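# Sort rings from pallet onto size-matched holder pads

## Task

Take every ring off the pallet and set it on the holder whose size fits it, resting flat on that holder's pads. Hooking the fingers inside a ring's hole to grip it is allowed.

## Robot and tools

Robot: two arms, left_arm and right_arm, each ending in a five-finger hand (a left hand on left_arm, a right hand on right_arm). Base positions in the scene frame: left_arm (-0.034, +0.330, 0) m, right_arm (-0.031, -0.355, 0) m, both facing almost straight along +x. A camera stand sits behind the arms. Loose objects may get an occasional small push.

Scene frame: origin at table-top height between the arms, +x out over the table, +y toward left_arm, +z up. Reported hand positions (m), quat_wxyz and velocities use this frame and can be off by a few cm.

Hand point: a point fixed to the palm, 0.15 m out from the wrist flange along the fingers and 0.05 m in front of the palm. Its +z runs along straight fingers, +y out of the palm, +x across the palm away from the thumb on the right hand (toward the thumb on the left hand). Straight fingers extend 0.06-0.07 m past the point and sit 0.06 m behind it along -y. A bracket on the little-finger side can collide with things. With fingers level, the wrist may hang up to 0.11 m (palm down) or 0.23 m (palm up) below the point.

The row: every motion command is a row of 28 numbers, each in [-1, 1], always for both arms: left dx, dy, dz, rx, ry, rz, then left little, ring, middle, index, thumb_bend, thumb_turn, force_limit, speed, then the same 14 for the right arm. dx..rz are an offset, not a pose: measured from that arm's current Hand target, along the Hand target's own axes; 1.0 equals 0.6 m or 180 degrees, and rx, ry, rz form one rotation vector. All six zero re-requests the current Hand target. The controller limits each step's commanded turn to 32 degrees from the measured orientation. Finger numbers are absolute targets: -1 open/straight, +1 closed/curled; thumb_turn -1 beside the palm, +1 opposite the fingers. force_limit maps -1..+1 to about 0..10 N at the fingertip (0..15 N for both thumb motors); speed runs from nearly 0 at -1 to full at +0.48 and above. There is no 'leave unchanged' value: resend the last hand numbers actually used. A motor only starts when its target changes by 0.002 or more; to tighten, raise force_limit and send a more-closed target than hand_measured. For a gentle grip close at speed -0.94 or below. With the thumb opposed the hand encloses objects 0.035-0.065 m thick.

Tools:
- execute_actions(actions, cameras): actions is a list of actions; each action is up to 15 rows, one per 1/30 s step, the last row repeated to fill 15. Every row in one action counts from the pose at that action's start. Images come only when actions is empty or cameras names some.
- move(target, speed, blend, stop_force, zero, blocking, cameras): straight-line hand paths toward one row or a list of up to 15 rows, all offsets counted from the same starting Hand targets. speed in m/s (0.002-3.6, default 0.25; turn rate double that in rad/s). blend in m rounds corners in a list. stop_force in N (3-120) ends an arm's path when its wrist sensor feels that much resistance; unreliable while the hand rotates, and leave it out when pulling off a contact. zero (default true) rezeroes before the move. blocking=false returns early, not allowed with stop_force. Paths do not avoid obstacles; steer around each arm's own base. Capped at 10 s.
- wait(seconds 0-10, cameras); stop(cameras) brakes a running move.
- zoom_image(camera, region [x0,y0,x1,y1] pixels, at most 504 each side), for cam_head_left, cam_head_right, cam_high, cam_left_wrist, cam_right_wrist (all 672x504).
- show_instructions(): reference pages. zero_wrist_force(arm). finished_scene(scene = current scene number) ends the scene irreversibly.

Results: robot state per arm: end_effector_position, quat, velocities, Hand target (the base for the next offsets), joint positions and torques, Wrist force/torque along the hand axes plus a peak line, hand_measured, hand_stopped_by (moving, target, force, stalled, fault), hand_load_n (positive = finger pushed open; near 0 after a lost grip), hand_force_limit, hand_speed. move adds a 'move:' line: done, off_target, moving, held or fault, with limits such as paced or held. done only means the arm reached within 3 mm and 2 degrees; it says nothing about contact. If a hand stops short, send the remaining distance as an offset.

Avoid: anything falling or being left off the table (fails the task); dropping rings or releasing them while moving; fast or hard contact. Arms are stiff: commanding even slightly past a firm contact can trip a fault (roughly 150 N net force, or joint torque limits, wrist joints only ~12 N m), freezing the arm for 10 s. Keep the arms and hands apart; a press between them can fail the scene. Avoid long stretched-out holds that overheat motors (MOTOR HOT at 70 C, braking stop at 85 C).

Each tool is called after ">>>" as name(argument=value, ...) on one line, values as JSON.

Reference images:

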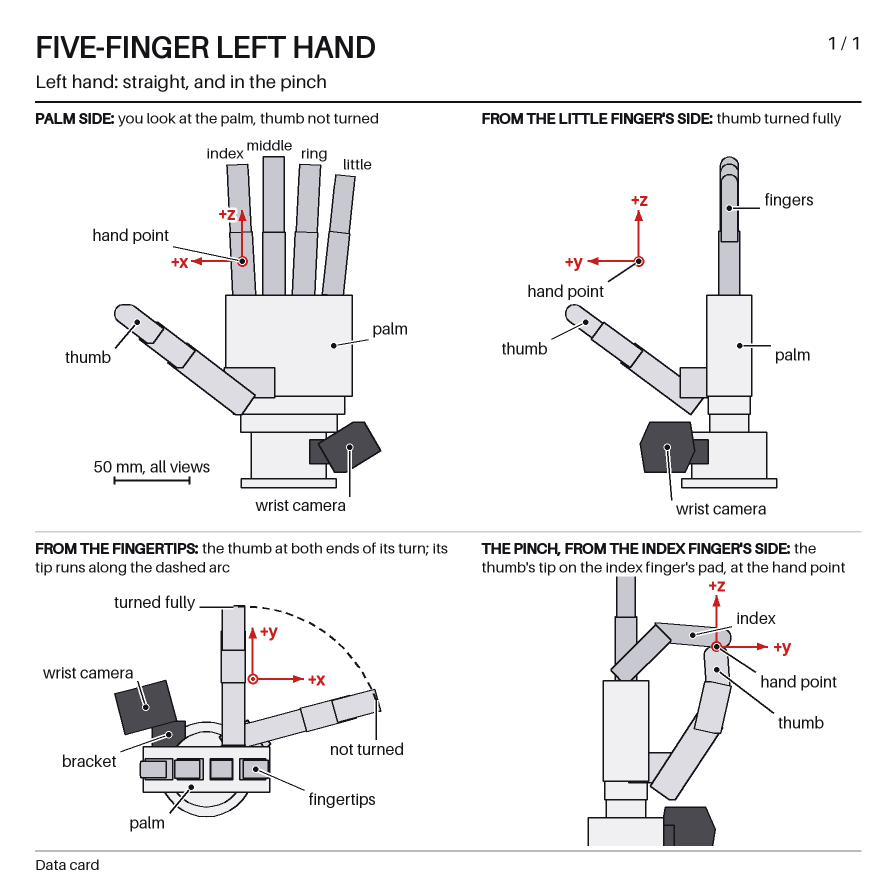

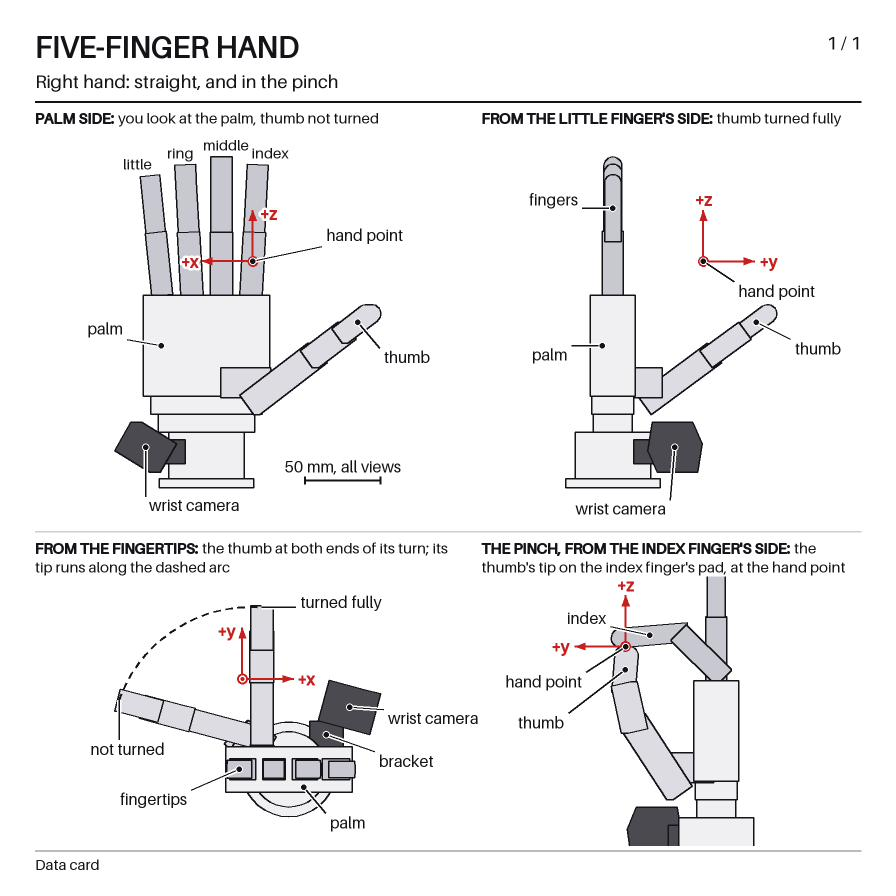

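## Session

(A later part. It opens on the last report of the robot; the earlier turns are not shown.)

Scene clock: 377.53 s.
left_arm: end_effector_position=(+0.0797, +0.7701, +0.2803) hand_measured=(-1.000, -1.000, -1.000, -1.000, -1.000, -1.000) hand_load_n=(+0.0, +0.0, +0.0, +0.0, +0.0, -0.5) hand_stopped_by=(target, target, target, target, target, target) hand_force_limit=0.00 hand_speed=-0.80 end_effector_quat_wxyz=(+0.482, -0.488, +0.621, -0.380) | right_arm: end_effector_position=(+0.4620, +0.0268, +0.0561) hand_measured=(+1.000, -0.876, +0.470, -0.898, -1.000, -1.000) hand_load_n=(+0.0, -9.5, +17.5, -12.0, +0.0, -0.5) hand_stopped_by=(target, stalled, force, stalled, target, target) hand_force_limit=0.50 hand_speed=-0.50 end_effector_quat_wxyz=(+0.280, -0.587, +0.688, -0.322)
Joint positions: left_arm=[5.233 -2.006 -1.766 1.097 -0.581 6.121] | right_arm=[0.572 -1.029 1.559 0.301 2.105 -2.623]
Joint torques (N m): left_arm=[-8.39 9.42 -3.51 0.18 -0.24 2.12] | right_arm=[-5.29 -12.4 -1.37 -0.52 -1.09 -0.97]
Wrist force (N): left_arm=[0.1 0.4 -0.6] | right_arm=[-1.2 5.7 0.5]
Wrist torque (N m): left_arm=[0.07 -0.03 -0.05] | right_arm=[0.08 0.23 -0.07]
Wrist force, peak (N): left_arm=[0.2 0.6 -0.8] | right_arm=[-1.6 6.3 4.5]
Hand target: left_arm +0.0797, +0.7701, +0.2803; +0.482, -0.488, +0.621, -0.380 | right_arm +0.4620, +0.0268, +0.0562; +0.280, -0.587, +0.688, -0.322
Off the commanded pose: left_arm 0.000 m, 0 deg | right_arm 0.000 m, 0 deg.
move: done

>>> wait(seconds=0.1, cameras=["cam_right_wrist","cam_high"])

>>> zoom_image(camera="cam_right_wrist", region=[200, 200, 520, 500])

>>> zoom_image(camera="cam_high", region=[236, 190, 406, 270])

Scene clock: 395.77 s.
left_arm: end_effector_position=(+0.0797, +0.7701, +0.2803) hand_measured=(-1.000, -1.000, -1.000, -1.000, -1.000, -1.000) hand_load_n=(+0.0, +0.0, +0.0, +0.0, +0.0, +0.0) hand_stopped_by=(target, target, target, target, target, target) hand_force_limit=0.00 hand_speed=-0.80 end_effector_quat_wxyz=(+0.482, -0.488, +0.621, -0.380) | right_arm: end_effector_position=(+0.4620, +0.0268, +0.0561) hand_measured=(+1.000, -0.876, +0.470, -0.898, -1.000, -1.000) hand_load_n=(+0.0, -10.0, +17.5, -12.0, +0.0, +0.0) hand_stopped_by=(target, stalled, force, stalled, target, target) hand_force_limit=0.50 hand_speed=-0.50 end_effector_quat_wxyz=(+0.280, -0.587, +0.688, -0.322)
Joint positions: left_arm=[5.233 -2.006 -1.766 1.097 -0.581 6.121] | right_arm=[0.572 -1.029 1.559 0.301 2.105 -2.623]
Joint torques (N m): left_arm=[-8.49 8.84 -3.75 -0.06 -0.19 1.96] | right_arm=[-4.98 -30.21 -17.67 1.25 -1.15 -1.03]
Wrist force (N): left_arm=[0.3 0.5 -0.6] | right_arm=[-1.4 5.5 0.5]
Wrist torque (N m): left_arm=[0.09 -0.05 -0.05] | right_arm=[0.03 0.25 -0.09]
Wrist force, peak (N): left_arm=[0.1 0.3 -0.9] | right_arm=[-1.6 5.8 0.5]
Hand target: left_arm +0.0797, +0.7701, +0.2803; +0.482, -0.488, +0.621, -0.380 | right_arm +0.4620, +0.0268, +0.0562; +0.280, -0.587, +0.688, -0.322
Off the commanded pose: left_arm 0.000 m, 0 deg | right_arm 0.000 m, 0 deg.
wait: 0.10 s; at rest from the start
Images, in order (width x height): cam_high 672x504, cam_right_wrist 672x504.

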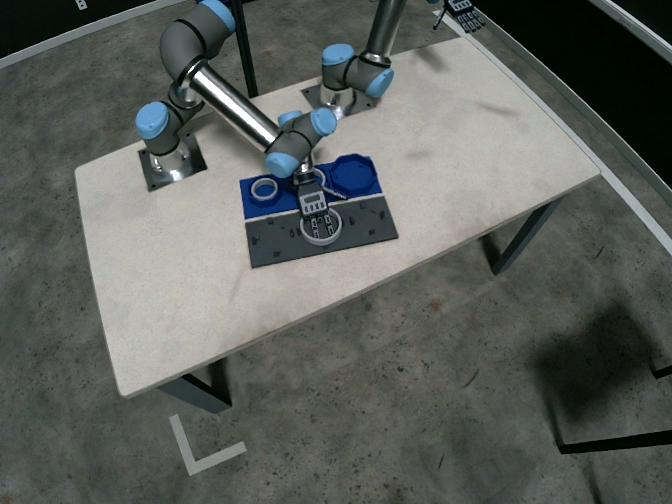

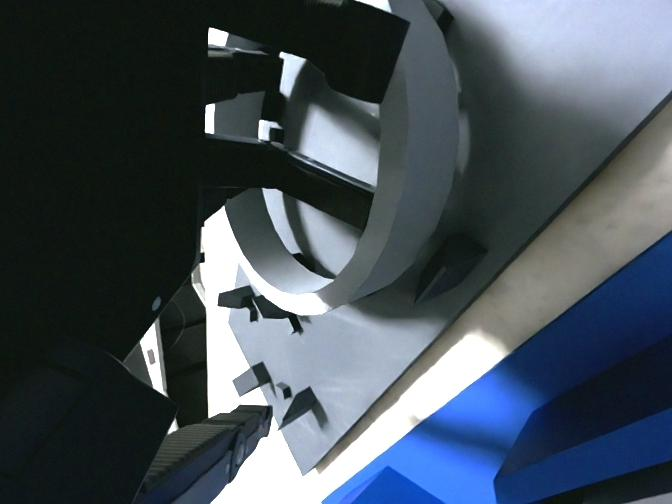

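Scaled by 1.575.

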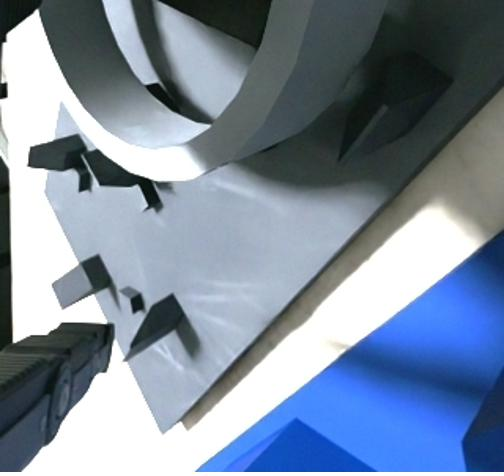

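Scaled by 2.965.

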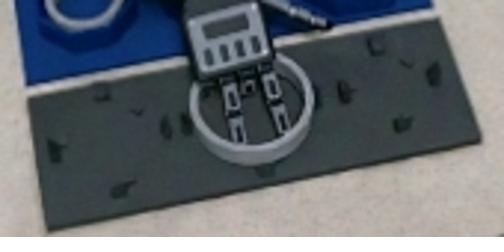

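>>> execute_actions(actions=[[[0,0,0,0,0,0,-1,-1,-1,-1,-1,-1,0,-0.8,0,-0.0010,-0.0009,0,0,0,1,-1,0.8,-1,-1,-1,0.5,-0.5],[0,0,0,0,0,0,-1,-1,-1,-1,-1,-1,0,-0.8,0,-0.0005,-0.0022,0,0,0,1,-1,0.8,-1,-1,-1,0.5,-0.5],[0,0,0,0,0,0,-1,-1,-1,-1,-1,-1,0,-0.8,0,0.0005,-0.0035,0,0,0,1,-1,0.8,-1,-1,-1,0.5,-0.5]]])

>>> move(target=[0,0,0,0,0,0,-1,-1,-1,-1,-1,-1,0,-0.8,0,0.0019,0.0016,0,0,0,1,-1,0.8,-1,-1,-1,0.5,-0.5], speed=0.01, cameras=["cam_right_wrist","cam_high"])

>>> zoom_image(camera="cam_high", region=[296, 204, 346, 254])

>>> zoom_image(camera="cam_right_wrist", region=[340, 180, 500, 340])

Scene clock: 417.37 s.
left_arm: end_effector_position=(+0.0797, +0.7701, +0.2803) hand_measured=(-1.000, -1.000, -1.000, -1.000, -1.000, -1.000) hand_load_n=(+0.0, +0.0, +0.0, +0.0, +0.0, -0.5) hand_stopped_by=(target, target, target, target, target, target) hand_force_limit=0.00 hand_speed=-0.80 end_effector_quat_wxyz=(+0.482, -0.488, +0.621, -0.380) | right_arm: end_effector_position=(+0.4602, +0.0271, +0.0574) hand_measured=(+1.000, -0.876, +0.470, -0.898, -1.000, -1.000) hand_load_n=(+0.0, -10.0, +17.5, -12.0, +0.0, +0.0) hand_stopped_by=(target, stalled, force, stalled, target, target) hand_force_limit=0.50 hand_speed=-0.50 end_effector_quat_wxyz=(+0.280, -0.587, +0.688, -0.322)
Joint positions: left_arm=[5.233 -2.006 -1.766 1.097 -0.581 6.121] | right_arm=[0.574 -1.033 1.561 0.303 2.107 -2.621]
Joint torques (N m): left_arm=[-8.51 9.67 -3.27 0.07 -0.13 2.13] | right_arm=[-5.09 -39.45 0.71 -1.02 0.29 -1.05]
Wrist force (N): left_arm=[0.2 0.2 -0.7] | right_arm=[-1.7 6.3 4.0]
Wrist torque (N m): left_arm=[0.06 -0.04 -0.04] | right_arm=[-0.17 0.14 -0.08]
Wrist force, peak (N): left_arm=[0.2 0.4 -0.9] | right_arm=[-2.1 7.0 4.4]
Hand target: left_arm +0.0797, +0.7701, +0.2803; +0.482, -0.488, +0.621, -0.380 | right_arm +0.4602, +0.0271, +0.0573; +0.280, -0.587, +0.688, -0.322
Off the commanded pose: left_arm 0.000 m, 0 deg | right_arm 0.000 m, 0 deg.
Step readings (end_effector_position of left_arm | right_arm):
0: (+0.0797, +0.7701, +0.2803) | (+0.4620, +0.0268, +0.0561)
1: (+0.0797, +0.7701, +0.2803) | (+0.4620, +0.0268, +0.0561)
2: (+0.0797, +0.7701, +0.2803) | (+0.4619, +0.0268, +0.0562)
4: (+0.0797, +0.7701, +0.2803) | (+0.4613, +0.0271, +0.0571)
8: (+0.0797, +0.7701, +0.2803) | (+0.4601, +0.0272, +0.0574)
15: (+0.0797, +0.7701, +0.2803) | (+0.4602, +0.0271, +0.0574)

Scene clock: 418.07 s.
left_arm: end_effector_position=(+0.0797, +0.7701, +0.2803) hand_measured=(-1.000, -1.000, -1.000, -1.000, -1.000, -1.000) hand_load_n=(+0.0, +0.0, +0.0, +0.0, +0.0, +0.0) hand_stopped_by=(target, target, target, target, target, target) hand_force_limit=0.00 hand_speed=-0.80 end_effector_quat_wxyz=(+0.482, -0.488, +0.621, -0.380) | right_arm: end_effector_position=(+0.4602, +0.0271, +0.0557) hand_measured=(+1.000, -0.876, +0.470, -0.898, -1.000, -1.000) hand_load_n=(+0.0, -10.0, +17.5, -12.5, +0.0, +0.0) hand_stopped_by=(target, stalled, force, stalled, target, target) hand_force_limit=0.50 hand_speed=-0.50 end_effector_quat_wxyz=(+0.280, -0.587, +0.688, -0.322)
Joint positions: left_arm=[5.233 -2.006 -1.766 1.097 -0.581 6.121] | right_arm=[0.574 -1.031 1.562 0.3 2.107 -2.621]
Joint torques (N m): left_arm=[-8.9 9.72 -2.59 0.01 -0.32 1.96] | right_arm=[-5.69 -13.73 -2.11 -0.19 -1.18 -0.96]
Wrist force (N): left_arm=[0.3 0.2 -0.7] | right_arm=[-1.6 6.1 4.1]
Wrist torque (N m): left_arm=[0.05 -0.06 -0.03] | right_arm=[-0.21 0.14 -0.08]
Wrist force, peak (N): left_arm=[0.0 0.4 -0.9] | right_arm=[-1.8 6.3 4.3]
Hand target: left_arm +0.0797, +0.7701, +0.2803; +0.482, -0.488, +0.621, -0.380 | right_arm +0.4602, +0.0271, +0.0558; +0.280, -0.587, +0.688, -0.322
Off the commanded pose: left_arm 0.000 m, 0 deg | right_arm 0.000 m, 0 deg.
move: done
Images, in order (width x height): cam_high 672x504, cam_right_wrist 672x504.

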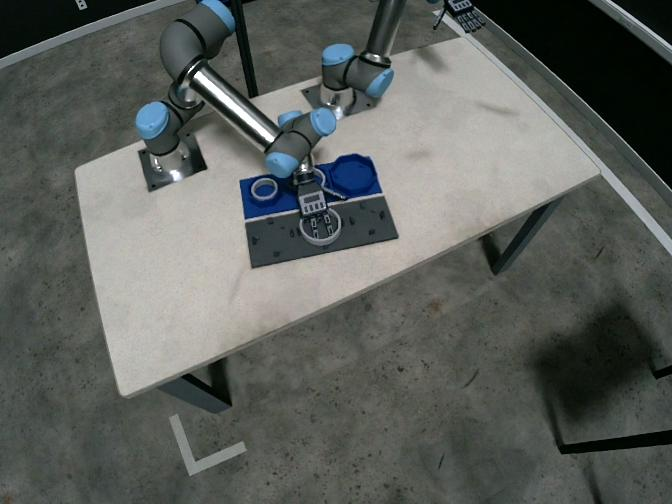

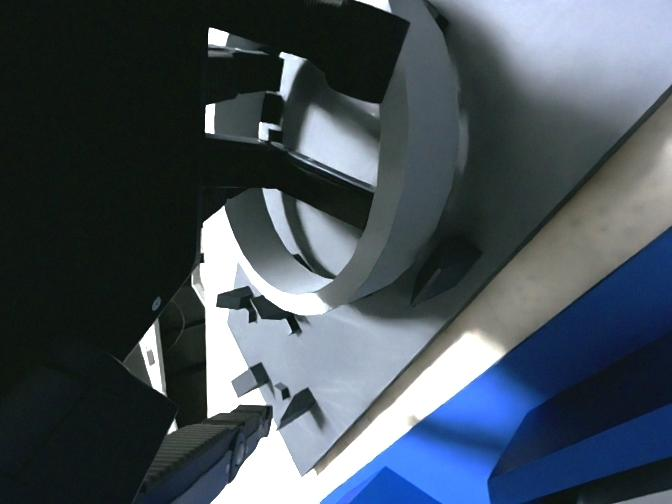

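Scaled by 10.080.

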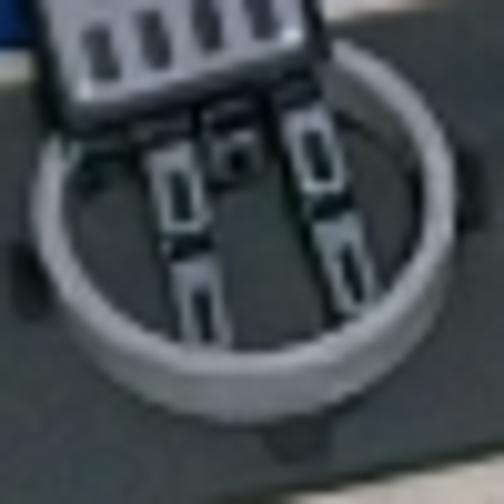

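Scaled by 3.150.

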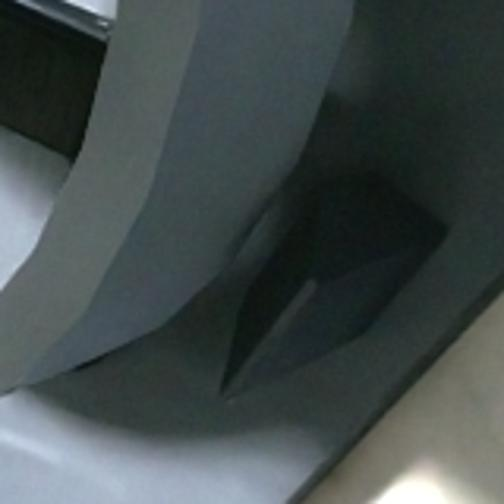

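>>> move(target=[0,0,0,0,0,0,-1,-1,-1,-1,-1,-1,0,-0.8,0,0.0019,0.0016,0,0,0,1,-1,0.8,-1,-1,-1,0.5,-0.5], speed=0.01, stop_force=6)

Scene clock: 426.53 s.
left_arm: end_effector_position=(+0.0797, +0.7701, +0.2803) hand_measured=(-1.000, -1.000, -1.000, -1.000, -1.000, -1.000) hand_load_n=(+0.0, +0.0, +0.0, +0.0, +0.0, +0.0) hand_stopped_by=(target, target, target, target, target, target) hand_force_limit=0.00 hand_speed=-0.80 end_effector_quat_wxyz=(+0.482, -0.488, +0.621, -0.380) | right_arm: end_effector_position=(+0.4602, +0.0271, +0.0543) hand_measured=(+1.000, -0.876, +0.470, -0.898, -1.000, -1.000) hand_load_n=(+0.0, -9.5, +17.0, -12.0, +0.0, -0.5) hand_stopped_by=(target, stalled, force, stalled, target, target) hand_force_limit=0.50 hand_speed=-0.50 end_effector_quat_wxyz=(+0.280, -0.587, +0.688, -0.322)
Joint positions: left_arm=[5.233 -2.006 -1.766 1.097 -0.581 6.121] | right_arm=[0.574 -1.029 1.564 0.297 2.107 -2.621]
Joint torques (N m): left_arm=[-8.65 9.51 -2.54 0.03 -0.18 2.09] | right_arm=[-5.82 -16.18 -3.11 1.18 -1.11 -1.06]
Wrist force (N): left_arm=[0.1 0.4 -0.8] | right_arm=[-1.3 5.8 0.7]
Wrist torque (N m): left_arm=[0.09 -0.03 -0.05] | right_arm=[0.06 0.24 -0.07]
Wrist force, peak (N): left_arm=[0.1 0.3 -1.0] | right_arm=[-1.7 6.5 4.3]
Hand target: left_arm +0.0797, +0.7701, +0.2803; +0.482, -0.488, +0.621, -0.380 | right_arm +0.4602, +0.0271, +0.0543; +0.280, -0.587, +0.688, -0.322
Off the commanded pose: left_arm 0.000 m, 0 deg | right_arm 0.000 m, 0 deg.
move: done

>>> execute_actions(actions=[[[0,0,0,0,0,0,-1,-1,-1,-1,-1,-1,0,-0.8,0,-0.0005,-0.0010,0,0,0,1,-1,0.8,-1,-1,-1,0.5,-0.5],[0,0,0,0,0,0,-1,-1,-1,-1,-1,-1,0,-0.8,0,0.0002,-0.0025,0,0,0,1,-1,0.8,-1,-1,-1,0.5,-0.5]]])

>>> move(target=[0,0,0,0,0,0,-1,-1,-1,-1,-1,-1,0,-0.8,0,0.0018,0.0015,0,0,0,1,-1,0.8,-1,-1,-1,0.5,-0.5], speed=0.01, stop_force=6)

Scene clock: 442.47 s.
left_arm: end_effector_position=(+0.0797, +0.7701, +0.2803) hand_measured=(-1.000, -1.000, -1.000, -1.000, -1.000, -1.000) hand_load_n=(+0.0, +0.0, +0.0, +0.0, +0.0, +0.0) hand_stopped_by=(target, target, target, target, target, target) hand_force_limit=0.00 hand_speed=-0.80 end_effector_quat_wxyz=(+0.482, -0.488, +0.621, -0.380) | right_arm: end_effector_position=(+0.4590, +0.0273, +0.0551) hand_measured=(+1.000, -0.876, +0.470, -0.898, -1.000, -1.000) hand_load_n=(+0.0, -10.0, +17.5, -12.5, +0.0, +0.0) hand_stopped_by=(target, stalled, force, stalled, target, target) hand_force_limit=0.50 hand_speed=-0.50 end_effector_quat_wxyz=(+0.280, -0.587, +0.688, -0.322)
Joint positions: left_arm=[5.233 -2.006 -1.766 1.097 -0.581 6.121] | right_arm=[0.576 -1.031 1.565 0.299 2.108 -2.62]
Joint torques (N m): left_arm=[-8.49 9.37 -2.85 -0.04 -0.08 2.06] | right_arm=[-5.79 -69.75 -0.57 -0.97 2.93 -0.92]
Wrist force (N): left_arm=[0.4 0.3 -0.6] | right_arm=[-1.7 6.2 4.3]
Wrist torque (N m): left_arm=[0.07 -0.07 -0.03] | right_arm=[-0.21 0.14 -0.08]
Wrist force, peak (N): left_arm=[0.4 0.5 -0.8] | right_arm=[-1.6 6.8 4.2]
Hand target: left_arm +0.0797, +0.7701, +0.2803; +0.482, -0.488, +0.621, -0.380 | right_arm +0.4590, +0.0273, +0.0551; +0.280, -0.587, +0.688, -0.322
Off the commanded pose: left_arm 0.000 m, 0 deg | right_arm 0.000 m, 0 deg.
Step readings (end_effector_position of left_arm | right_arm):
0: (+0.0797, +0.7701, +0.2803) | (+0.4602, +0.0271, +0.0543)
1: (+0.0797, +0.7701, +0.2803) | (+0.4602, +0.0271, +0.0543)
2: (+0.0797, +0.7701, +0.2803) | (+0.4601, +0.0271, +0.0543)
4: (+0.0797, +0.7701, +0.2803) | (+0.4595, +0.0273, +0.0549)
8: (+0.0797, +0.7701, +0.2803) | (+0.4589, +0.0273, +0.0551)
15: (+0.0797, +0.7701, +0.2803) | (+0.4590, +0.0273, +0.0551)

Scene clock: 443.57 s.
left_arm: end_effector_position=(+0.0797, +0.7701, +0.2803) hand_measured=(-1.000, -1.000, -1.000, -1.000, -1.000, -1.000) hand_load_n=(+0.0, +0.0, +0.0, +0.0, +0.0, -0.5) hand_stopped_by=(target, target, target, target, target, target) hand_force_limit=0.00 hand_speed=-0.80 end_effector_quat_wxyz=(+0.482, -0.488, +0.621, -0.380) | right_arm: end_effector_position=(+0.4590, +0.0273, +0.0537) hand_measured=(+1.000, -0.876, +0.470, -0.898, -1.000, -1.000) hand_load_n=(+0.0, -10.0, +17.5, -12.0, +0.0, +0.0) hand_stopped_by=(target, stalled, force, stalled, target, target) hand_force_limit=0.50 hand_speed=-0.50 end_effector_quat_wxyz=(+0.280, -0.587, +0.688, -0.322)
Joint positions: left_arm=[5.233 -2.006 -1.766 1.097 -0.581 6.121] | right_arm=[0.576 -1.029 1.567 0.296 2.108 -2.62]
Joint torques (N m): left_arm=[-8.53 9.95 -2.97 -0.11 -0.16 1.92] | right_arm=[-5.46 -11.17 -4.73 2.18 1.44 -0.75]
Wrist force (N): left_arm=[-0.1 0.3 -0.8] | right_arm=[-3.1 5.6 3.3]
Wrist torque (N m): left_arm=[0.07 0.00 -0.06] | right_arm=[-0.09 0.08 -0.14]
Wrist force, peak (N): left_arm=[0.2 0.6 -0.9] | right_arm=[-1.6 6.4 4.4]
Hand target: left_arm +0.0797, +0.7701, +0.2803; +0.482, -0.488, +0.621, -0.380 | right_arm +0.4590, +0.0273, +0.0537; +0.280, -0.587, +0.688, -0.322
Off the commanded pose: left_arm 0.000 m, 0 deg | right_arm 0.000 m, 0 deg.
move: done

>>> execute_actions(actions=[[[0,0,0,0,0,0,-1,-1,-1,-1,-1,-1,0,-0.8,-0.0007,-0.0005,-0.0010,0,0,0,1,-1,0.8,-1,-1,-1,0.5,-0.5],[0,0,0,0,0,0,-1,-1,-1,-1,-1,-1,0,-0.8,-0.0018,-0.0003,-0.0017,0,0,0,1,-1,0.8,-1,-1,-1,0.5,-0.5]]])

>>> move(target=[0,0,0,0,0,0,-1,-1,-1,-1,-1,-1,0,-0.8,0,0.0020,0.0017,0,0,0,1,-1,0.8,-1,-1,-1,0.5,-0.5], speed=0.01, stop_force=6, cameras=["cam_right_wrist","cam_high"])

>>> zoom_image(camera="cam_right_wrist", region=[200, 140, 500, 340])

>>> zoom_image(camera="cam_high", region=[296, 204, 346, 254])

Scene clock: 450.13 s.
left_arm: end_effector_position=(+0.0797, +0.7701, +0.2803) hand_measured=(-1.000, -1.000, -1.000, -1.000, -1.000, -1.000) hand_load_n=(+0.0, +0.0, +0.0, +0.0, +0.0, +0.0) hand_stopped_by=(target, target, target, target, target, target) hand_force_limit=0.00 hand_speed=-0.80 end_effector_quat_wxyz=(+0.482, -0.488, +0.621, -0.380) | right_arm: end_effector_position=(+0.4586, +0.0285, +0.0546) hand_measured=(+1.000, -0.876, +0.470, -0.898, -1.000, -1.000) hand_load_n=(+0.0, -10.5, +17.5, -12.0, +0.0, +0.0) hand_stopped_by=(target, stalled, force, stalled, target, target) hand_force_limit=0.50 hand_speed=-0.50 end_effector_quat_wxyz=(+0.280, -0.587, +0.688, -0.322)
Joint positions: left_arm=[5.233 -2.006 -1.766 1.097 -0.581 6.121] | right_arm=[0.579 -1.029 1.564 0.299 2.11 -2.617]
Joint torques (N m): left_arm=[-7.51 9.26 -3.17 -0.04 -0.05 1.98] | right_arm=[-5.31 -20.12 -0.99 -0.83 0.37 -0.95]
Wrist force (N): left_arm=[0.2 0.3 -0.7] | right_arm=[-3.0 6.8 4.4]
Wrist torque (N m): left_arm=[0.05 -0.04 -0.04] | right_arm=[-0.17 0.07 -0.05]
Wrist force, peak (N): left_arm=[0.3 0.5 -1.1] | right_arm=[-4.7 6.9 5.0]
Hand target: left_arm +0.0797, +0.7701, +0.2803; +0.482, -0.488, +0.621, -0.380 | right_arm +0.4585, +0.0285, +0.0545; +0.280, -0.587, +0.688, -0.322
Off the commanded pose: left_arm 0.000 m, 0 deg | right_arm 0.000 m, 0 deg.
Step readings (end_effector_position of left_arm | right_arm):
0: (+0.0797, +0.7701, +0.2803) | (+0.4590, +0.0273, +0.0537)
1: (+0.0797, +0.7701, +0.2803) | (+0.4590, +0.0273, +0.0537)
2: (+0.0797, +0.7701, +0.2803) | (+0.4589, +0.0275, +0.0539)
4: (+0.0797, +0.7701, +0.2803) | (+0.4586, +0.0282, +0.0544)
8: (+0.0797, +0.7701, +0.2803) | (+0.4585, +0.0286, +0.0546)
15: (+0.0797, +0.7701, +0.2803) | (+0.4586, +0.0286, +0.0546)

Scene clock: 451.20 s.
left_arm: end_effector_position=(+0.0797, +0.7701, +0.2803) hand_measured=(-1.000, -1.000, -1.000, -1.000, -1.000, -1.000) hand_load_n=(+0.0, +0.0, -0.5, +0.0, +0.0, +0.0) hand_stopped_by=(target, target, target, target, target, target) hand_force_limit=0.00 hand_speed=-0.80 end_effector_quat_wxyz=(+0.482, -0.488, +0.621, -0.380) | right_arm: end_effector_position=(+0.4585, +0.0285, +0.0529) hand_measured=(+1.000, -0.876, +0.470, -0.898, -1.000, -1.000) hand_load_n=(+0.0, -9.5, +17.5, -12.0, +0.0, +0.0) hand_stopped_by=(target, stalled, force, stalled, target, target) hand_force_limit=0.50 hand_speed=-0.50 end_effector_quat_wxyz=(+0.280, -0.587, +0.688, -0.322)
Joint positions: left_arm=[5.233 -2.006 -1.766 1.097 -0.581 6.121] | right_arm=[0.578 -1.027 1.565 0.296 2.11 -2.617]
Joint torques (N m): left_arm=[-7.92 9.58 -2.81 -0.03 -0.1 1.88] | right_arm=[-5.86 -18.59 -5.46 1.18 -0.97 -1.04]
Wrist force (N): left_arm=[0.1 0.3 -0.7] | right_arm=[-1.4 5.8 0.7]
Wrist torque (N m): left_arm=[0.08 -0.03 -0.05] | right_arm=[0.06 0.27 -0.08]
Wrist force, peak (N): left_arm=[0.0 0.5 -0.8] | right_arm=[-2.9 6.7 4.6]
Hand target: left_arm +0.0797, +0.7701, +0.2803; +0.482, -0.488, +0.621, -0.380 | right_arm +0.4586, +0.0285, +0.0530; +0.280, -0.587, +0.688, -0.322
Off the commanded pose: left_arm 0.000 m, 0 deg | right_arm 0.000 m, 0 deg.
move: done
Images, in order (width x height): cam_high 672x504, cam_right_wrist 672x504.

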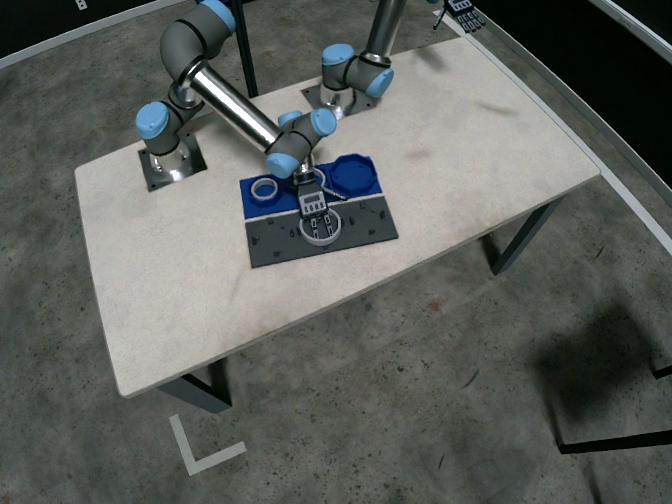

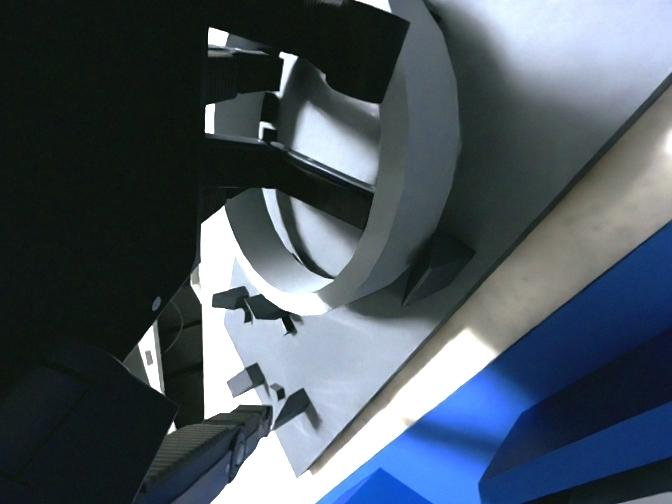

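Scaled by 1.680.

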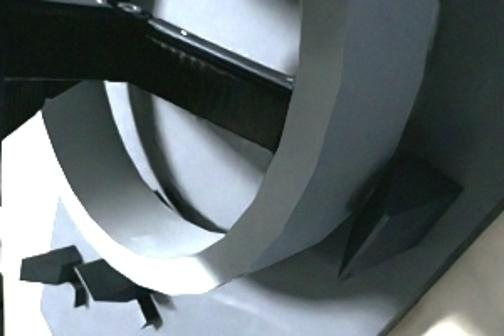

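Scaled by 10.080.

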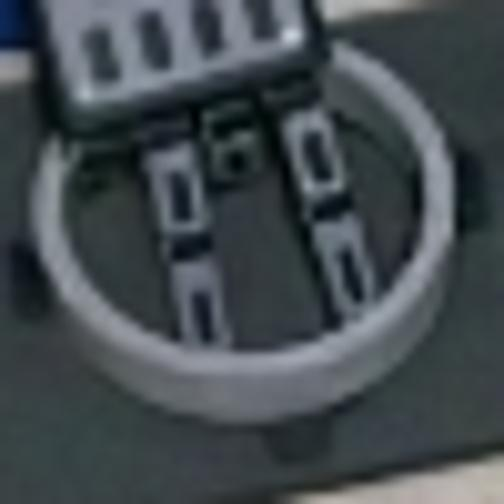

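>>> execute_actions(actions=[[[0,0,0,0,0,0,-1,-1,-1,-1,-1,-1,0,-0.8,0,-0.0005,-0.0010,0,0,0,1,-1,0.8,-1,-1,-1,0.5,-0.5],[0,0,0,0,0,0,-1,-1,-1,-1,-1,-1,0,-0.8,0,0.0005,-0.0030,0,0,0,1,-1,0.8,-1,-1,-1,0.5,-0.5]]])

>>> move(target=[0,0,0,0,0,0,-1,-1,-1,-1,-1,-1,0,-0.8,0,0.0026,0.0022,0,0,0,1,-1,0.8,-1,-1,-1,0.5,-0.5], speed=0.01, stop_force=6)

Scene clock: 464.53 s.
left_arm: end_effector_position=(+0.0793, +0.7707, +0.2782) hand_measured=(-1.000, -1.000, -1.000, -1.000, -1.000, -1.000) hand_load_n=(+0.0, +0.0, +0.0, +0.0, +0.0, +0.0) hand_stopped_by=(target, target, target, target, target, target) hand_force_limit=0.00 hand_speed=-0.80 end_effector_quat_wxyz=(+0.481, -0.489, +0.619, -0.383) | right_arm: end_effector_position=(+0.4579, +0.0280, +0.0521) hand_measured=(+1.000, -0.876, +0.470, -0.898, -1.000, -1.000) hand_load_n=(+0.0, -10.0, +17.5, -12.5, +0.0, +0.0) hand_stopped_by=(target, stalled, force, stalled, target, target) hand_force_limit=0.50 hand_speed=-0.50 end_effector_quat_wxyz=(+0.279, -0.587, +0.688, -0.322)
Joint positions: left_arm=[5.233 -2.013 -1.766 1.097 -0.581 6.121] | right_arm=[0.578 -1.027 1.567 0.296 2.11 -2.617]
Joint torques (N m): left_arm=[-0.13 -1.62 -0.98 0.06 -0.16 0.19] | right_arm=[0.79 0.19 0.51 0.01 0.12 0.07]
Wrist force (N): left_arm=[0.3 0.2 -0.8] | right_arm=[-4.4 5.1 4.2]
Wrist torque (N m): left_arm=[0.06 -0.06 -0.04] | right_arm=[-0.20 0.07 -0.20]
Wrist force, peak (N): left_arm=[-0.8 3.6 -0.4] | right_arm=[-4.8 5.3 4.3]
Hand target: left_arm +0.0793, +0.7707, +0.2782; +0.481, -0.489, +0.619, -0.383 (not the last commanded pose) | right_arm +0.4579, +0.0280, +0.0521; +0.279, -0.587, +0.688, -0.322 (not the last commanded pose)
NO CONTROL: BRAKES ON. The controllers of the arms reported an emergency stop while the arms waited for this call, through no command of yours: the brakes are set. The arms may sag a little while they close, then stand still. What the arms strike, push or drop without control can cost score or fail the task. A move or wait that this ends or prevents says "fault": that word means this event, not a fault of the arms. Your reply's later calls are not run. Nothing of this call ran. The arms run no command until a result says that a person gave control back. To wait, call execute_actions with no actions, or call wait with any seconds it accepts: either call returns when control is back, or after at most 30 seconds. The wait itself costs no score and uses none of the scene's actions.
Step readings (end_effector_position of left_arm | right_arm):
0: (+0.0793, +0.7707, +0.2782) | (+0.4579, +0.0280, +0.0521)
1: (+0.0793, +0.7707, +0.2782) | (+0.4579, +0.0280, +0.0521)
2: (+0.0793, +0.7707, +0.2782) | (+0.4579, +0.0280, +0.0521)
4: (+0.0793, +0.7707, +0.2782) | (+0.4579, +0.0280, +0.0521)
8: (+0.0793, +0.7707, +0.2782) | (+0.4579, +0.0280, +0.0521)
15: (+0.0793, +0.7707, +0.2782) | (+0.4579, +0.0280, +0.0521)

not run: an earlier result of this reply reported a stop or a fault. Calls in your next reply go to the robot.

>>> wait(seconds=10)

Scene clock: 487.20 s.
left_arm: end_effector_position=(+0.0793, +0.7707, +0.2782) hand_measured=(-1.000, -1.000, -1.000, -1.000, -1.000, -1.000) hand_load_n=(+0.0, +0.0, +0.0, +0.0, +0.0, +0.0) hand_stopped_by=(target, target, target, target, target, target) hand_force_limit=0.00 hand_speed=-0.80 end_effector_quat_wxyz=(+0.481, -0.489, +0.619, -0.383) | right_arm: end_effector_position=(+0.4579, +0.0280, +0.0521) hand_measured=(+1.000, -0.876, +0.470, -0.898, -1.000, -1.000) hand_load_n=(+0.5, -9.5, +17.5, -12.0, +0.0, +0.0) hand_stopped_by=(target, stalled, force, stalled, target, target) hand_force_limit=0.50 hand_speed=-0.50 end_effector_quat_wxyz=(+0.279, -0.587, +0.688, -0.322)
Joint positions: left_arm=[5.233 -2.013 -1.766 1.097 -0.581 6.121] | right_arm=[0.578 -1.027 1.567 0.296 2.11 -2.617]
Joint torques (N m): left_arm=[-0.51 -1.39 -1.18 0.11 -0.11 0.19] | right_arm=[0.97 0.12 0.5 0.04 0.23 0.04]
Wrist force (N): left_arm=[0.0 0.3 -0.8] | right_arm=[-4.6 5.1 4.3]
Wrist torque (N m): left_arm=[0.07 -0.02 -0.06] | right_arm=[-0.21 0.09 -0.21]
Wrist force, peak (N): left_arm=[0.4 0.4 -1.0] | right_arm=[-4.5 5.3 4.6]
Hand target: left_arm +0.0793, +0.7707, +0.2782; +0.481, -0.489, +0.619, -0.383 (not the last commanded pose) | right_arm +0.4579, +0.0280, +0.0521; +0.279, -0.587, +0.688, -0.322 (not the last commanded pose)
CONTROL GIVEN BACK BY A PERSON. The stop is reset and the motors are on. The brakes are open. The arms hold where they came to rest, not your last command. If the arms lie or press on each other, first move them apart, starting from their current pose. A hard hit or press between them can end the scene. Commands run again from your next reply on.
wait: 0.00 of 10 s (a fault stop came first)

>>> execute_actions(actions=[[[0,0,0,0,0,0,-1,-1,-1,-1,-1,-1,0,-0.8,-0.0008,-0.0012,-0.0010,0,0,0,1,-1,0.8,-1,-1,-1,0.5,-0.5],[0,0,0,0,0,0,-1,-1,-1,-1,-1,-1,0,-0.8,-0.0018,-0.0005,-0.0022,0,0,0,1,-1,0.8,-1,-1,-1,0.5,-0.5]]])

>>> move(target=[0,0,0,0,0,0,-1,-1,-1,-1,-1,-1,0,-0.8,0,0.0019,0.0016,0,0,0,1,-1,0.8,-1,-1,-1,0.5,-0.5], speed=0.01, stop_force=6)

Scene clock: 496.70 s.
left_arm: end_effector_position=(+0.0793, +0.7707, +0.2782) hand_measured=(-1.000, -1.000, -1.000, -1.000, -1.000, -1.000) hand_load_n=(+0.0, +0.0, +0.0, +0.0, +0.0, -0.5) hand_stopped_by=(target, target, target, target, target, target) hand_force_limit=0.00 hand_speed=-0.80 end_effector_quat_wxyz=(+0.481, -0.489, +0.619, -0.383) | right_arm: end_effector_position=(+0.4573, +0.0292, +0.0532) hand_measured=(+1.000, -0.876, +0.470, -0.898, -1.000, -1.000) hand_load_n=(+0.0, -10.5, +17.5, -12.0, +0.0, +0.0) hand_stopped_by=(target, stalled, force, stalled, target, target) hand_force_limit=0.50 hand_speed=-0.50 end_effector_quat_wxyz=(+0.279, -0.587, +0.688, -0.322)
Joint positions: left_arm=[5.233 -2.013 -1.766 1.097 -0.581 6.121] | right_arm=[0.581 -1.027 1.564 0.3 2.112 -2.615]
Joint torques (N m): left_arm=[-0.24 34.14 14.82 -1.56 0.6 0.19] | right_arm=[-5.4 -52.89 -17.06 -0.87 -0.71 -1.01]
Wrist force (N): left_arm=[0.1 0.0 -0.9] | right_arm=[-3.4 6.8 4.6]
Wrist torque (N m): left_arm=[0.03 -0.04 -0.04] | right_arm=[-0.19 0.09 -0.06]
Wrist force, peak (N): left_arm=[0.1 0.4 -0.9] | right_arm=[-5.5 6.2 5.6]
Hand target: left_arm +0.0793, +0.7707, +0.2782; +0.481, -0.489, +0.619, -0.383 | right_arm +0.4572, +0.0292, +0.0532; +0.279, -0.587, +0.688, -0.322
Off the commanded pose: left_arm 0.000 m, 0 deg | right_arm 0.000 m, 0 deg.
CONTROL GIVEN BACK BY A PERSON, as an earlier result said. Commands run again.
Step readings (end_effector_position of left_arm | right_arm):
0: (+0.0793, +0.7707, +0.2782) | (+0.4579, +0.0280, +0.0521)
1: (+0.0793, +0.7707, +0.2782) | (+0.4579, +0.0280, +0.0521)
2: (+0.0793, +0.7707, +0.2782) | (+0.4578, +0.0282, +0.0523)
4: (+0.0793, +0.7707, +0.2782) | (+0.4573, +0.0290, +0.0529)
8: (+0.0793, +0.7707, +0.2782) | (+0.4571, +0.0293, +0.0532)
15: (+0.0793, +0.7707, +0.2782) | (+0.4572, +0.0292, +0.0532)

Scene clock: 497.77 s.
left_arm: end_effector_position=(+0.0793, +0.7707, +0.2782) hand_measured=(-1.000, -1.000, -1.000, -1.000, -1.000, -1.000) hand_load_n=(+0.0, +0.0, +0.0, +0.0, +0.0, -0.5) hand_stopped_by=(target, target, target, target, target, target) hand_force_limit=0.00 hand_speed=-0.80 end_effector_quat_wxyz=(+0.481, -0.489, +0.619, -0.383) | right_arm: end_effector_position=(+0.4572, +0.0292, +0.0517) hand_measured=(+1.000, -0.876, +0.470, -0.898, -1.000, -1.000) hand_load_n=(+0.0, -10.5, +17.5, -12.5, +0.0, +0.0) hand_stopped_by=(target, stalled, force, stalled, target, target) hand_force_limit=0.50 hand_speed=-0.50 end_effector_quat_wxyz=(+0.279, -0.587, +0.688, -0.322)
Joint positions: left_arm=[5.233 -2.013 -1.766 1.097 -0.581 6.121] | right_arm=[0.581 -1.025 1.565 0.297 2.112 -2.615]
Joint torques (N m): left_arm=[0.68 34.82 15.19 -1.7 0.49 0.21] | right_arm=[-5.81 -13.2 -4.36 1.62 -1.04 -0.83]
Wrist force (N): left_arm=[-0.1 0.3 -0.8] | right_arm=[-2.1 6.2 4.2]
Wrist torque (N m): left_arm=[0.08 0.00 -0.06] | right_arm=[-0.18 0.14 -0.10]
Wrist force, peak (N): left_arm=[0.3 0.3 -1.0] | right_arm=[-3.3 6.8 4.5]
Hand target: left_arm +0.0793, +0.7707, +0.2782; +0.481, -0.489, +0.619, -0.383 | right_arm +0.4572, +0.0292, +0.0517; +0.279, -0.587, +0.688, -0.322
Off the commanded pose: left_arm 0.000 m, 0 deg | right_arm 0.000 m, 0 deg.
move: done

>>> move(target=[0,0,0,0,0,0,-1,-1,-1,-1,-1,-1,0,-0.8,0,0.0019,0.0016,0,0,0,1,-1,0.8,-1,-1,-1,0.5,-0.5], speed=0.01, stop_force=6, cameras=["cam_right_wrist","cam_high"])

>>> zoom_image(camera="cam_right_wrist", region=[200, 140, 500, 340])

>>> zoom_image(camera="cam_high", region=[296, 204, 346, 254])

Scene clock: 507.87 s.
left_arm: end_effector_position=(+0.0793, +0.7707, +0.2782) hand_measured=(-1.000, -1.000, -1.000, -1.000, -1.000, -1.000) hand_load_n=(-0.5, +0.0, +0.0, +0.0, +0.0, +0.0) hand_stopped_by=(target, target, target, target, target, target) hand_force_limit=0.00 hand_speed=-0.80 end_effector_quat_wxyz=(+0.481, -0.489, +0.619, -0.383) | right_arm: end_effector_position=(+0.4572, +0.0292, +0.0502) hand_measured=(+1.000, -0.876, +0.470, -0.898, -1.000, -1.000) hand_load_n=(+0.0, -10.5, +17.5, -12.5, +0.0, +0.0) hand_stopped_by=(target, stalled, force, stalled, target, target) hand_force_limit=0.50 hand_speed=-0.50 end_effector_quat_wxyz=(+0.279, -0.587, +0.688, -0.322)
Joint positions: left_arm=[5.233 -2.013 -1.766 1.097 -0.581 6.121] | right_arm=[0.581 -1.023 1.567 0.293 2.112 -2.615]
Joint torques (N m): left_arm=[0.15 34.92 14.56 -1.53 0.44 0.03] | right_arm=[-5.99 -19.03 -2.94 1.7 -0.9 -1.01]
Wrist force (N): left_arm=[0.0 0.3 -0.6] | right_arm=[-2.1 5.9 4.1]
Wrist torque (N m): left_arm=[0.06 -0.01 -0.05] | right_arm=[-0.21 0.13 -0.10]
Wrist force, peak (N): left_arm=[0.2 0.4 -1.1] | right_arm=[-1.9 6.4 4.3]
Hand target: left_arm +0.0793, +0.7707, +0.2782; +0.481, -0.489, +0.619, -0.383 | right_arm +0.4572, +0.0292, +0.0502; +0.279, -0.587, +0.688, -0.322
Off the commanded pose: left_arm 0.000 m, 0 deg | right_arm 0.000 m, 0 deg.
move: done
Images, in order (width x height): cam_high 672x504, cam_right_wrist 672x504.

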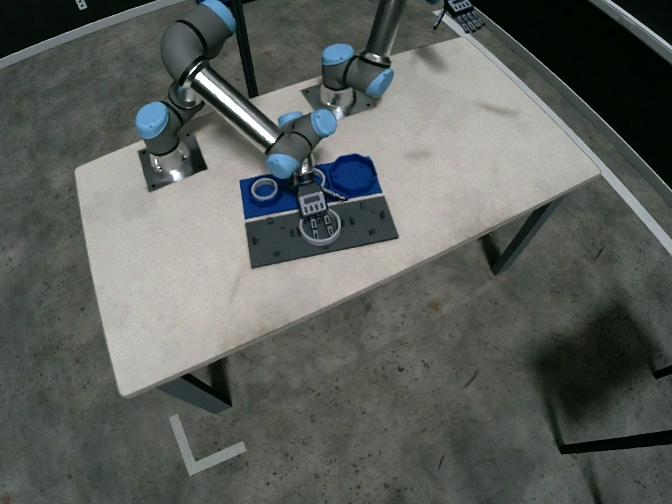

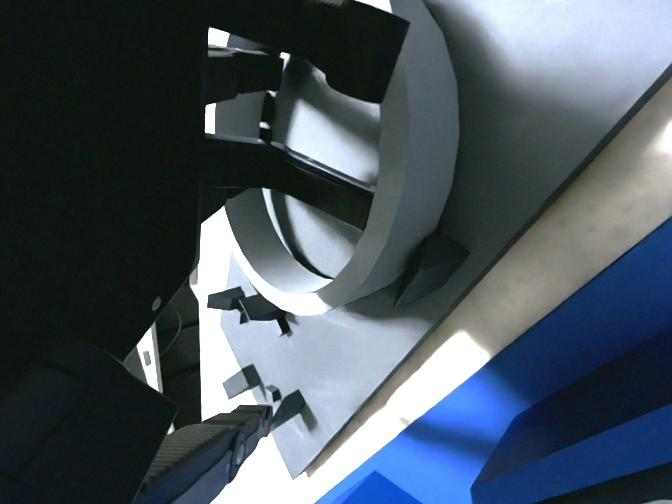

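Scaled by 1.680.

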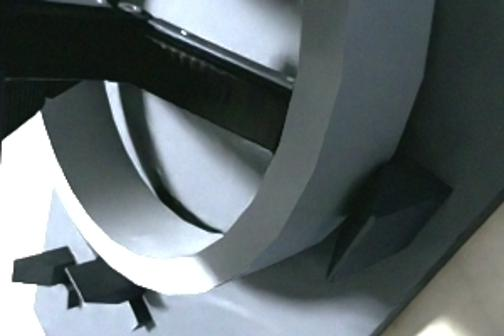

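Scaled by 10.080.

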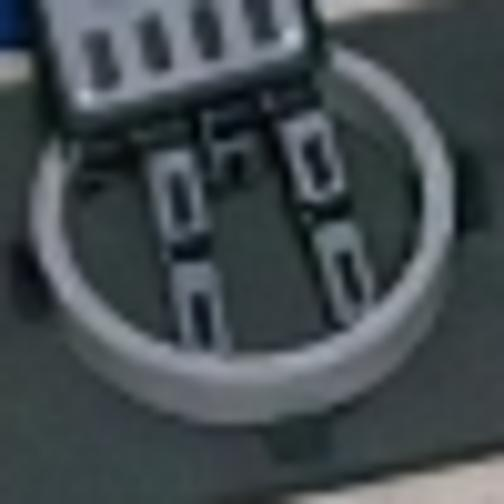

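>>> move(target=[0,0,0,0,0,0,-1,-1,-1,-1,-1,-1,0,-0.8,0,0.0019,0.0016,0,0,0,1,-1,0.8,-1,-1,-1,0.5,-0.5], speed=0.01, stop_force=6)

Scene clock: 512.30 s.
left_arm: end_effector_position=(+0.0793, +0.7707, +0.2782) hand_measured=(-1.000, -1.000, -1.000, -1.000, -1.000, -1.000) hand_load_n=(+0.0, +0.0, +0.0, +0.0, +0.0, +0.0) hand_stopped_by=(target, target, target, target, target, target) hand_force_limit=0.00 hand_speed=-0.80 end_effector_quat_wxyz=(+0.481, -0.489, +0.619, -0.383) | right_arm: end_effector_position=(+0.4572, +0.0292, +0.0492) hand_measured=(+1.000, -0.876, +0.470, -0.898, -1.000, -1.000) hand_load_n=(+0.0, -11.0, +14.5, -13.0, +0.0, +0.0) hand_stopped_by=(target, stalled, force, stalled, target, target) hand_force_limit=0.50 hand_speed=-0.50 end_effector_quat_wxyz=(+0.279, -0.587, +0.688, -0.322)
Joint positions: left_arm=[5.233 -2.013 -1.766 1.097 -0.581 6.121] | right_arm=[0.581 -1.022 1.568 0.291 2.112 -2.615]
Joint torques (N m): left_arm=[0.14 34.42 14.98 -1.51 0.59 0.21] | right_arm=[-5.74 -63.89 -26.93 2.46 -1.03 -0.81]
Wrist force (N): left_arm=[0.2 0.2 -0.6] | right_arm=[-1.3 -0.9 -0.8]
Wrist torque (N m): left_arm=[0.05 -0.04 -0.04] | right_arm=[-0.29 0.19 -0.24]
Wrist force, peak (N): left_arm=[-0.1 0.4 -1.0] | right_arm=[-2.1 6.3 4.3]
Hand target: left_arm +0.0793, +0.7707, +0.2782; +0.481, -0.489, +0.619, -0.383 | right_arm +0.4573, +0.0293, +0.0494; +0.279, -0.587, +0.688, -0.322 (not the last commanded pose)
Off the commanded pose: left_arm 0.000 m, 0 deg | right_arm 0.000 m, 0 deg.
move: contact (right_arm)

>>> execute_actions(actions=[[[0,0,0,0,0,0,-1,-1,-1,-1,-1,-1,0,-0.8,0,-0.0005,-0.0004,0,0,0,1,-0.85,0.3,-0.87,-1,-1,0.5,-0.6]],[[0,0,0,0,0,0,-1,-1,-1,-1,-1,-1,0,-0.8,0,0,0,0,0,0,1,-0.8,0.28,-0.8,-1,-1,0.5,-0.6]],[[0,0,0,0,0,0,-1,-1,-1,-1,-1,-1,0,-0.8,0,0,0,0,0,0,1,-0.8,0.28,-0.8,-1,-1,0.5,-0.6]]], cameras=["cam_right_wrist","cam_high"])

>>> zoom_image(camera="cam_high", region=[296, 204, 346, 254])

Scene clock: 518.00 s.
left_arm: end_effector_position=(+0.0793, +0.7707, +0.2782) hand_measured=(-1.000, -1.000, -1.000, -1.000, -1.000, -1.000) hand_load_n=(+0.0, +0.0, +0.0, +0.0, +0.0, +0.0) hand_stopped_by=(target, target, target, target, target, target) hand_force_limit=0.00 hand_speed=-0.80 end_effector_quat_wxyz=(+0.481, -0.489, +0.619, -0.383) | right_arm: end_effector_position=(+0.4573, +0.0293, +0.0498) hand_measured=(+1.000, -0.800, +0.280, -0.800, -1.000, -1.000) hand_load_n=(+0.0, +0.0, +0.0, +0.0, +0.0, -0.5) hand_stopped_by=(target, target, target, target, target, target) hand_force_limit=0.50 hand_speed=-0.60 end_effector_quat_wxyz=(+0.279, -0.587, +0.688, -0.322)
Joint positions: left_arm=[5.233 -2.013 -1.766 1.097 -0.581 6.121] | right_arm=[0.581 -1.023 1.567 0.292 2.112 -2.615]
Joint torques (N m): left_arm=[0.17 34.46 15.03 -1.59 0.5 0.15] | right_arm=[-5.46 -33.11 -36.7 0.85 -1.34 -0.62]
Wrist force (N): left_arm=[-0.1 0.3 -0.8] | right_arm=[-1.5 1.4 0.5]
Wrist torque (N m): left_arm=[0.07 -0.01 -0.06] | right_arm=[-0.08 0.18 -0.17]
Wrist force, peak (N): left_arm=[0.3 0.3 -1.2] | right_arm=[-1.3 3.4 -1.4]
Hand target: left_arm +0.0793, +0.7707, +0.2782; +0.481, -0.489, +0.619, -0.383 | right_arm +0.4573, +0.0293, +0.0497; +0.279, -0.587, +0.688, -0.322
Off the commanded pose: left_arm 0.000 m, 0 deg | right_arm 0.000 m, 0 deg.
Step readings (end_effector_position of left_arm | right_arm):
0: (+0.0793, +0.7707, +0.2782) | (+0.4573, +0.0293, +0.0494)
1: (+0.0793, +0.7707, +0.2782) | (+0.4573, +0.0293, +0.0494)
2: (+0.0793, +0.7707, +0.2782) | (+0.4573, +0.0293, +0.0495)
4: (+0.0793, +0.7707, +0.2782) | (+0.4573, +0.0293, +0.0497)
8: (+0.0793, +0.7707, +0.2782) | (+0.4573, +0.0293, +0.0498)
15: (+0.0793, +0.7707, +0.2782) | (+0.4573, +0.0293, +0.0498)
16: (+0.0793, +0.7707, +0.2782) | (+0.4573, +0.0293, +0.0498)
17: (+0.0793, +0.7707, +0.2782) | (+0.4573, +0.0293, +0.0498)
19: (+0.0793, +0.7707, +0.2782) | (+0.4573, +0.0293, +0.0498)
23: (+0.0793, +0.7707, +0.2782) | (+0.4573, +0.0293, +0.0498)
30: (+0.0793, +0.7707, +0.2782) | (+0.4573, +0.0293, +0.0498)
31: (+0.0793, +0.7707, +0.2782) | (+0.4573, +0.0293, +0.0498)
32: (+0.0793, +0.7707, +0.2782) | (+0.4573, +0.0293, +0.0498)
34: (+0.0793, +0.7707, +0.2782) | (+0.4573, +0.0293, +0.0498)
38: (+0.0793, +0.7707, +0.2782) | (+0.4573, +0.0293, +0.0498)
45: (+0.0793, +0.7707, +0.2782) | (+0.4573, +0.0293, +0.0498)
Images, in order (width x height): cam_high 672x504, cam_right_wrist 672x504.

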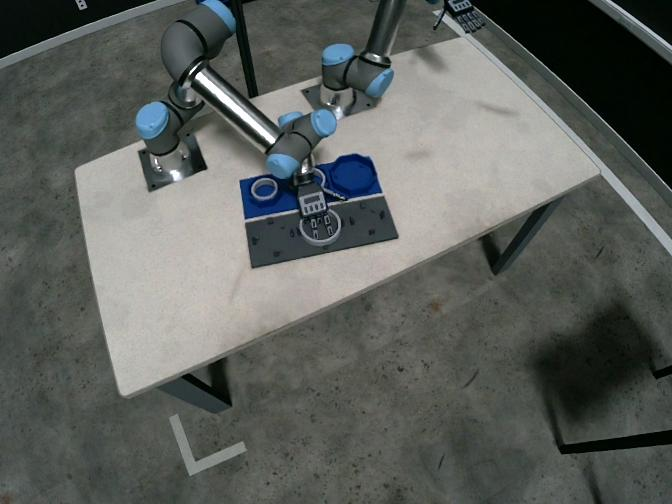

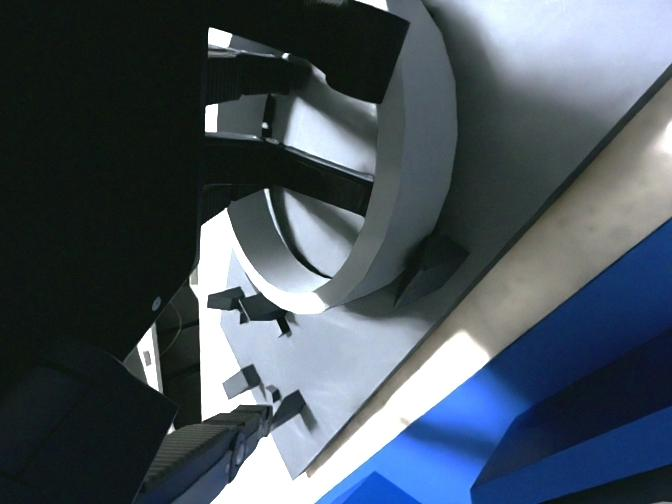

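Scaled by 10.080.

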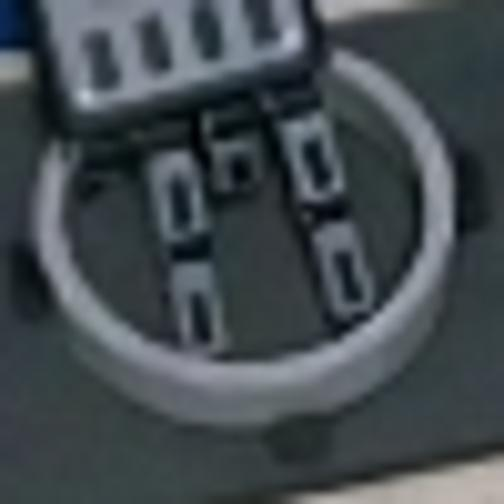

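>>> move(target=[0,0,0,0,0,0,-1,-1,-1,-1,-1,-1,0,-0.8,0,-0.12767,-0.10713,0,0,0,1,-0.8,0.28,-0.8,-1,-1,0.5,-0.6], speed=0.1, cameras=["cam_high"])

>>> zoom_image(camera="cam_high", region=[236, 150, 406, 270])

Scene clock: 522.47 s.
left_arm: end_effector_position=(+0.0793, +0.7707, +0.2782) hand_measured=(-1.000, -1.000, -1.000, -1.000, -1.000, -1.000) hand_load_n=(+0.0, +0.0, +0.0, +0.0, +0.0, -0.5) hand_stopped_by=(target, target, target, target, target, target) hand_force_limit=0.00 hand_speed=-0.80 end_effector_quat_wxyz=(+0.481, -0.489, +0.619, -0.383) | right_arm: end_effector_position=(+0.4565, +0.0289, +0.1500) hand_measured=(+1.000, -0.800, +0.280, -0.800, -1.000, -1.000) hand_load_n=(+0.0, +0.0, +0.0, +0.0, +0.0, +0.0) hand_stopped_by=(target, target, target, target, target, target) hand_force_limit=0.50 hand_speed=-0.60 end_effector_quat_wxyz=(+0.280, -0.587, +0.688, -0.322)
Joint positions: left_arm=[5.233 -2.013 -1.766 1.097 -0.581 6.121] | right_arm=[0.581 -1.124 1.444 0.516 2.112 -2.615]
Joint torques (N m): left_arm=[0.31 34.7 15.3 -1.57 0.42 -0.02] | right_arm=[6.4 -8.77 0.4 2.12 3.22 0.54]
Wrist force (N): left_arm=[-0.1 0.4 -0.8] | right_arm=[-1.6 1.5 0.4]
Wrist torque (N m): left_arm=[0.09 -0.01 -0.06] | right_arm=[-0.06 0.19 -0.17]
Wrist force, peak (N): left_arm=[0.3 0.5 -1.2] | right_arm=[-1.8 2.7 1.5]
Hand target: left_arm +0.0793, +0.7707, +0.2782; +0.481, -0.489, +0.619, -0.383 | right_arm +0.4564, +0.0288, +0.1497; +0.279, -0.587, +0.688, -0.322
Off the commanded pose: left_arm 0.000 m, 0 deg | right_arm 0.000 m, 0 deg.
move: done
Images, in order (width x height): cam_high 672x504.

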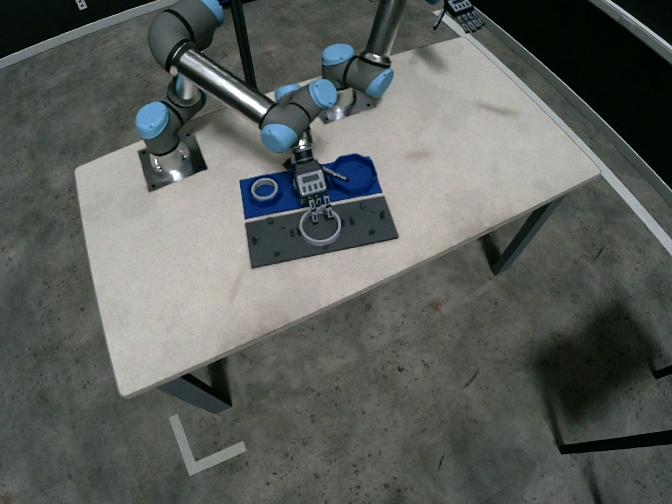

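Scaled by 2.965.

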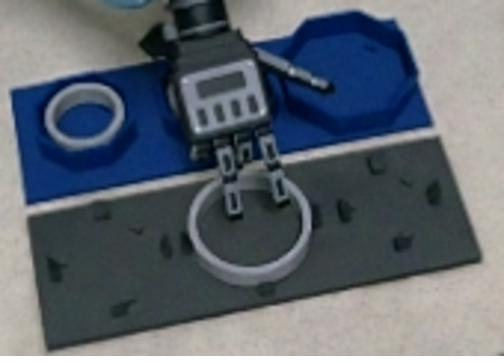

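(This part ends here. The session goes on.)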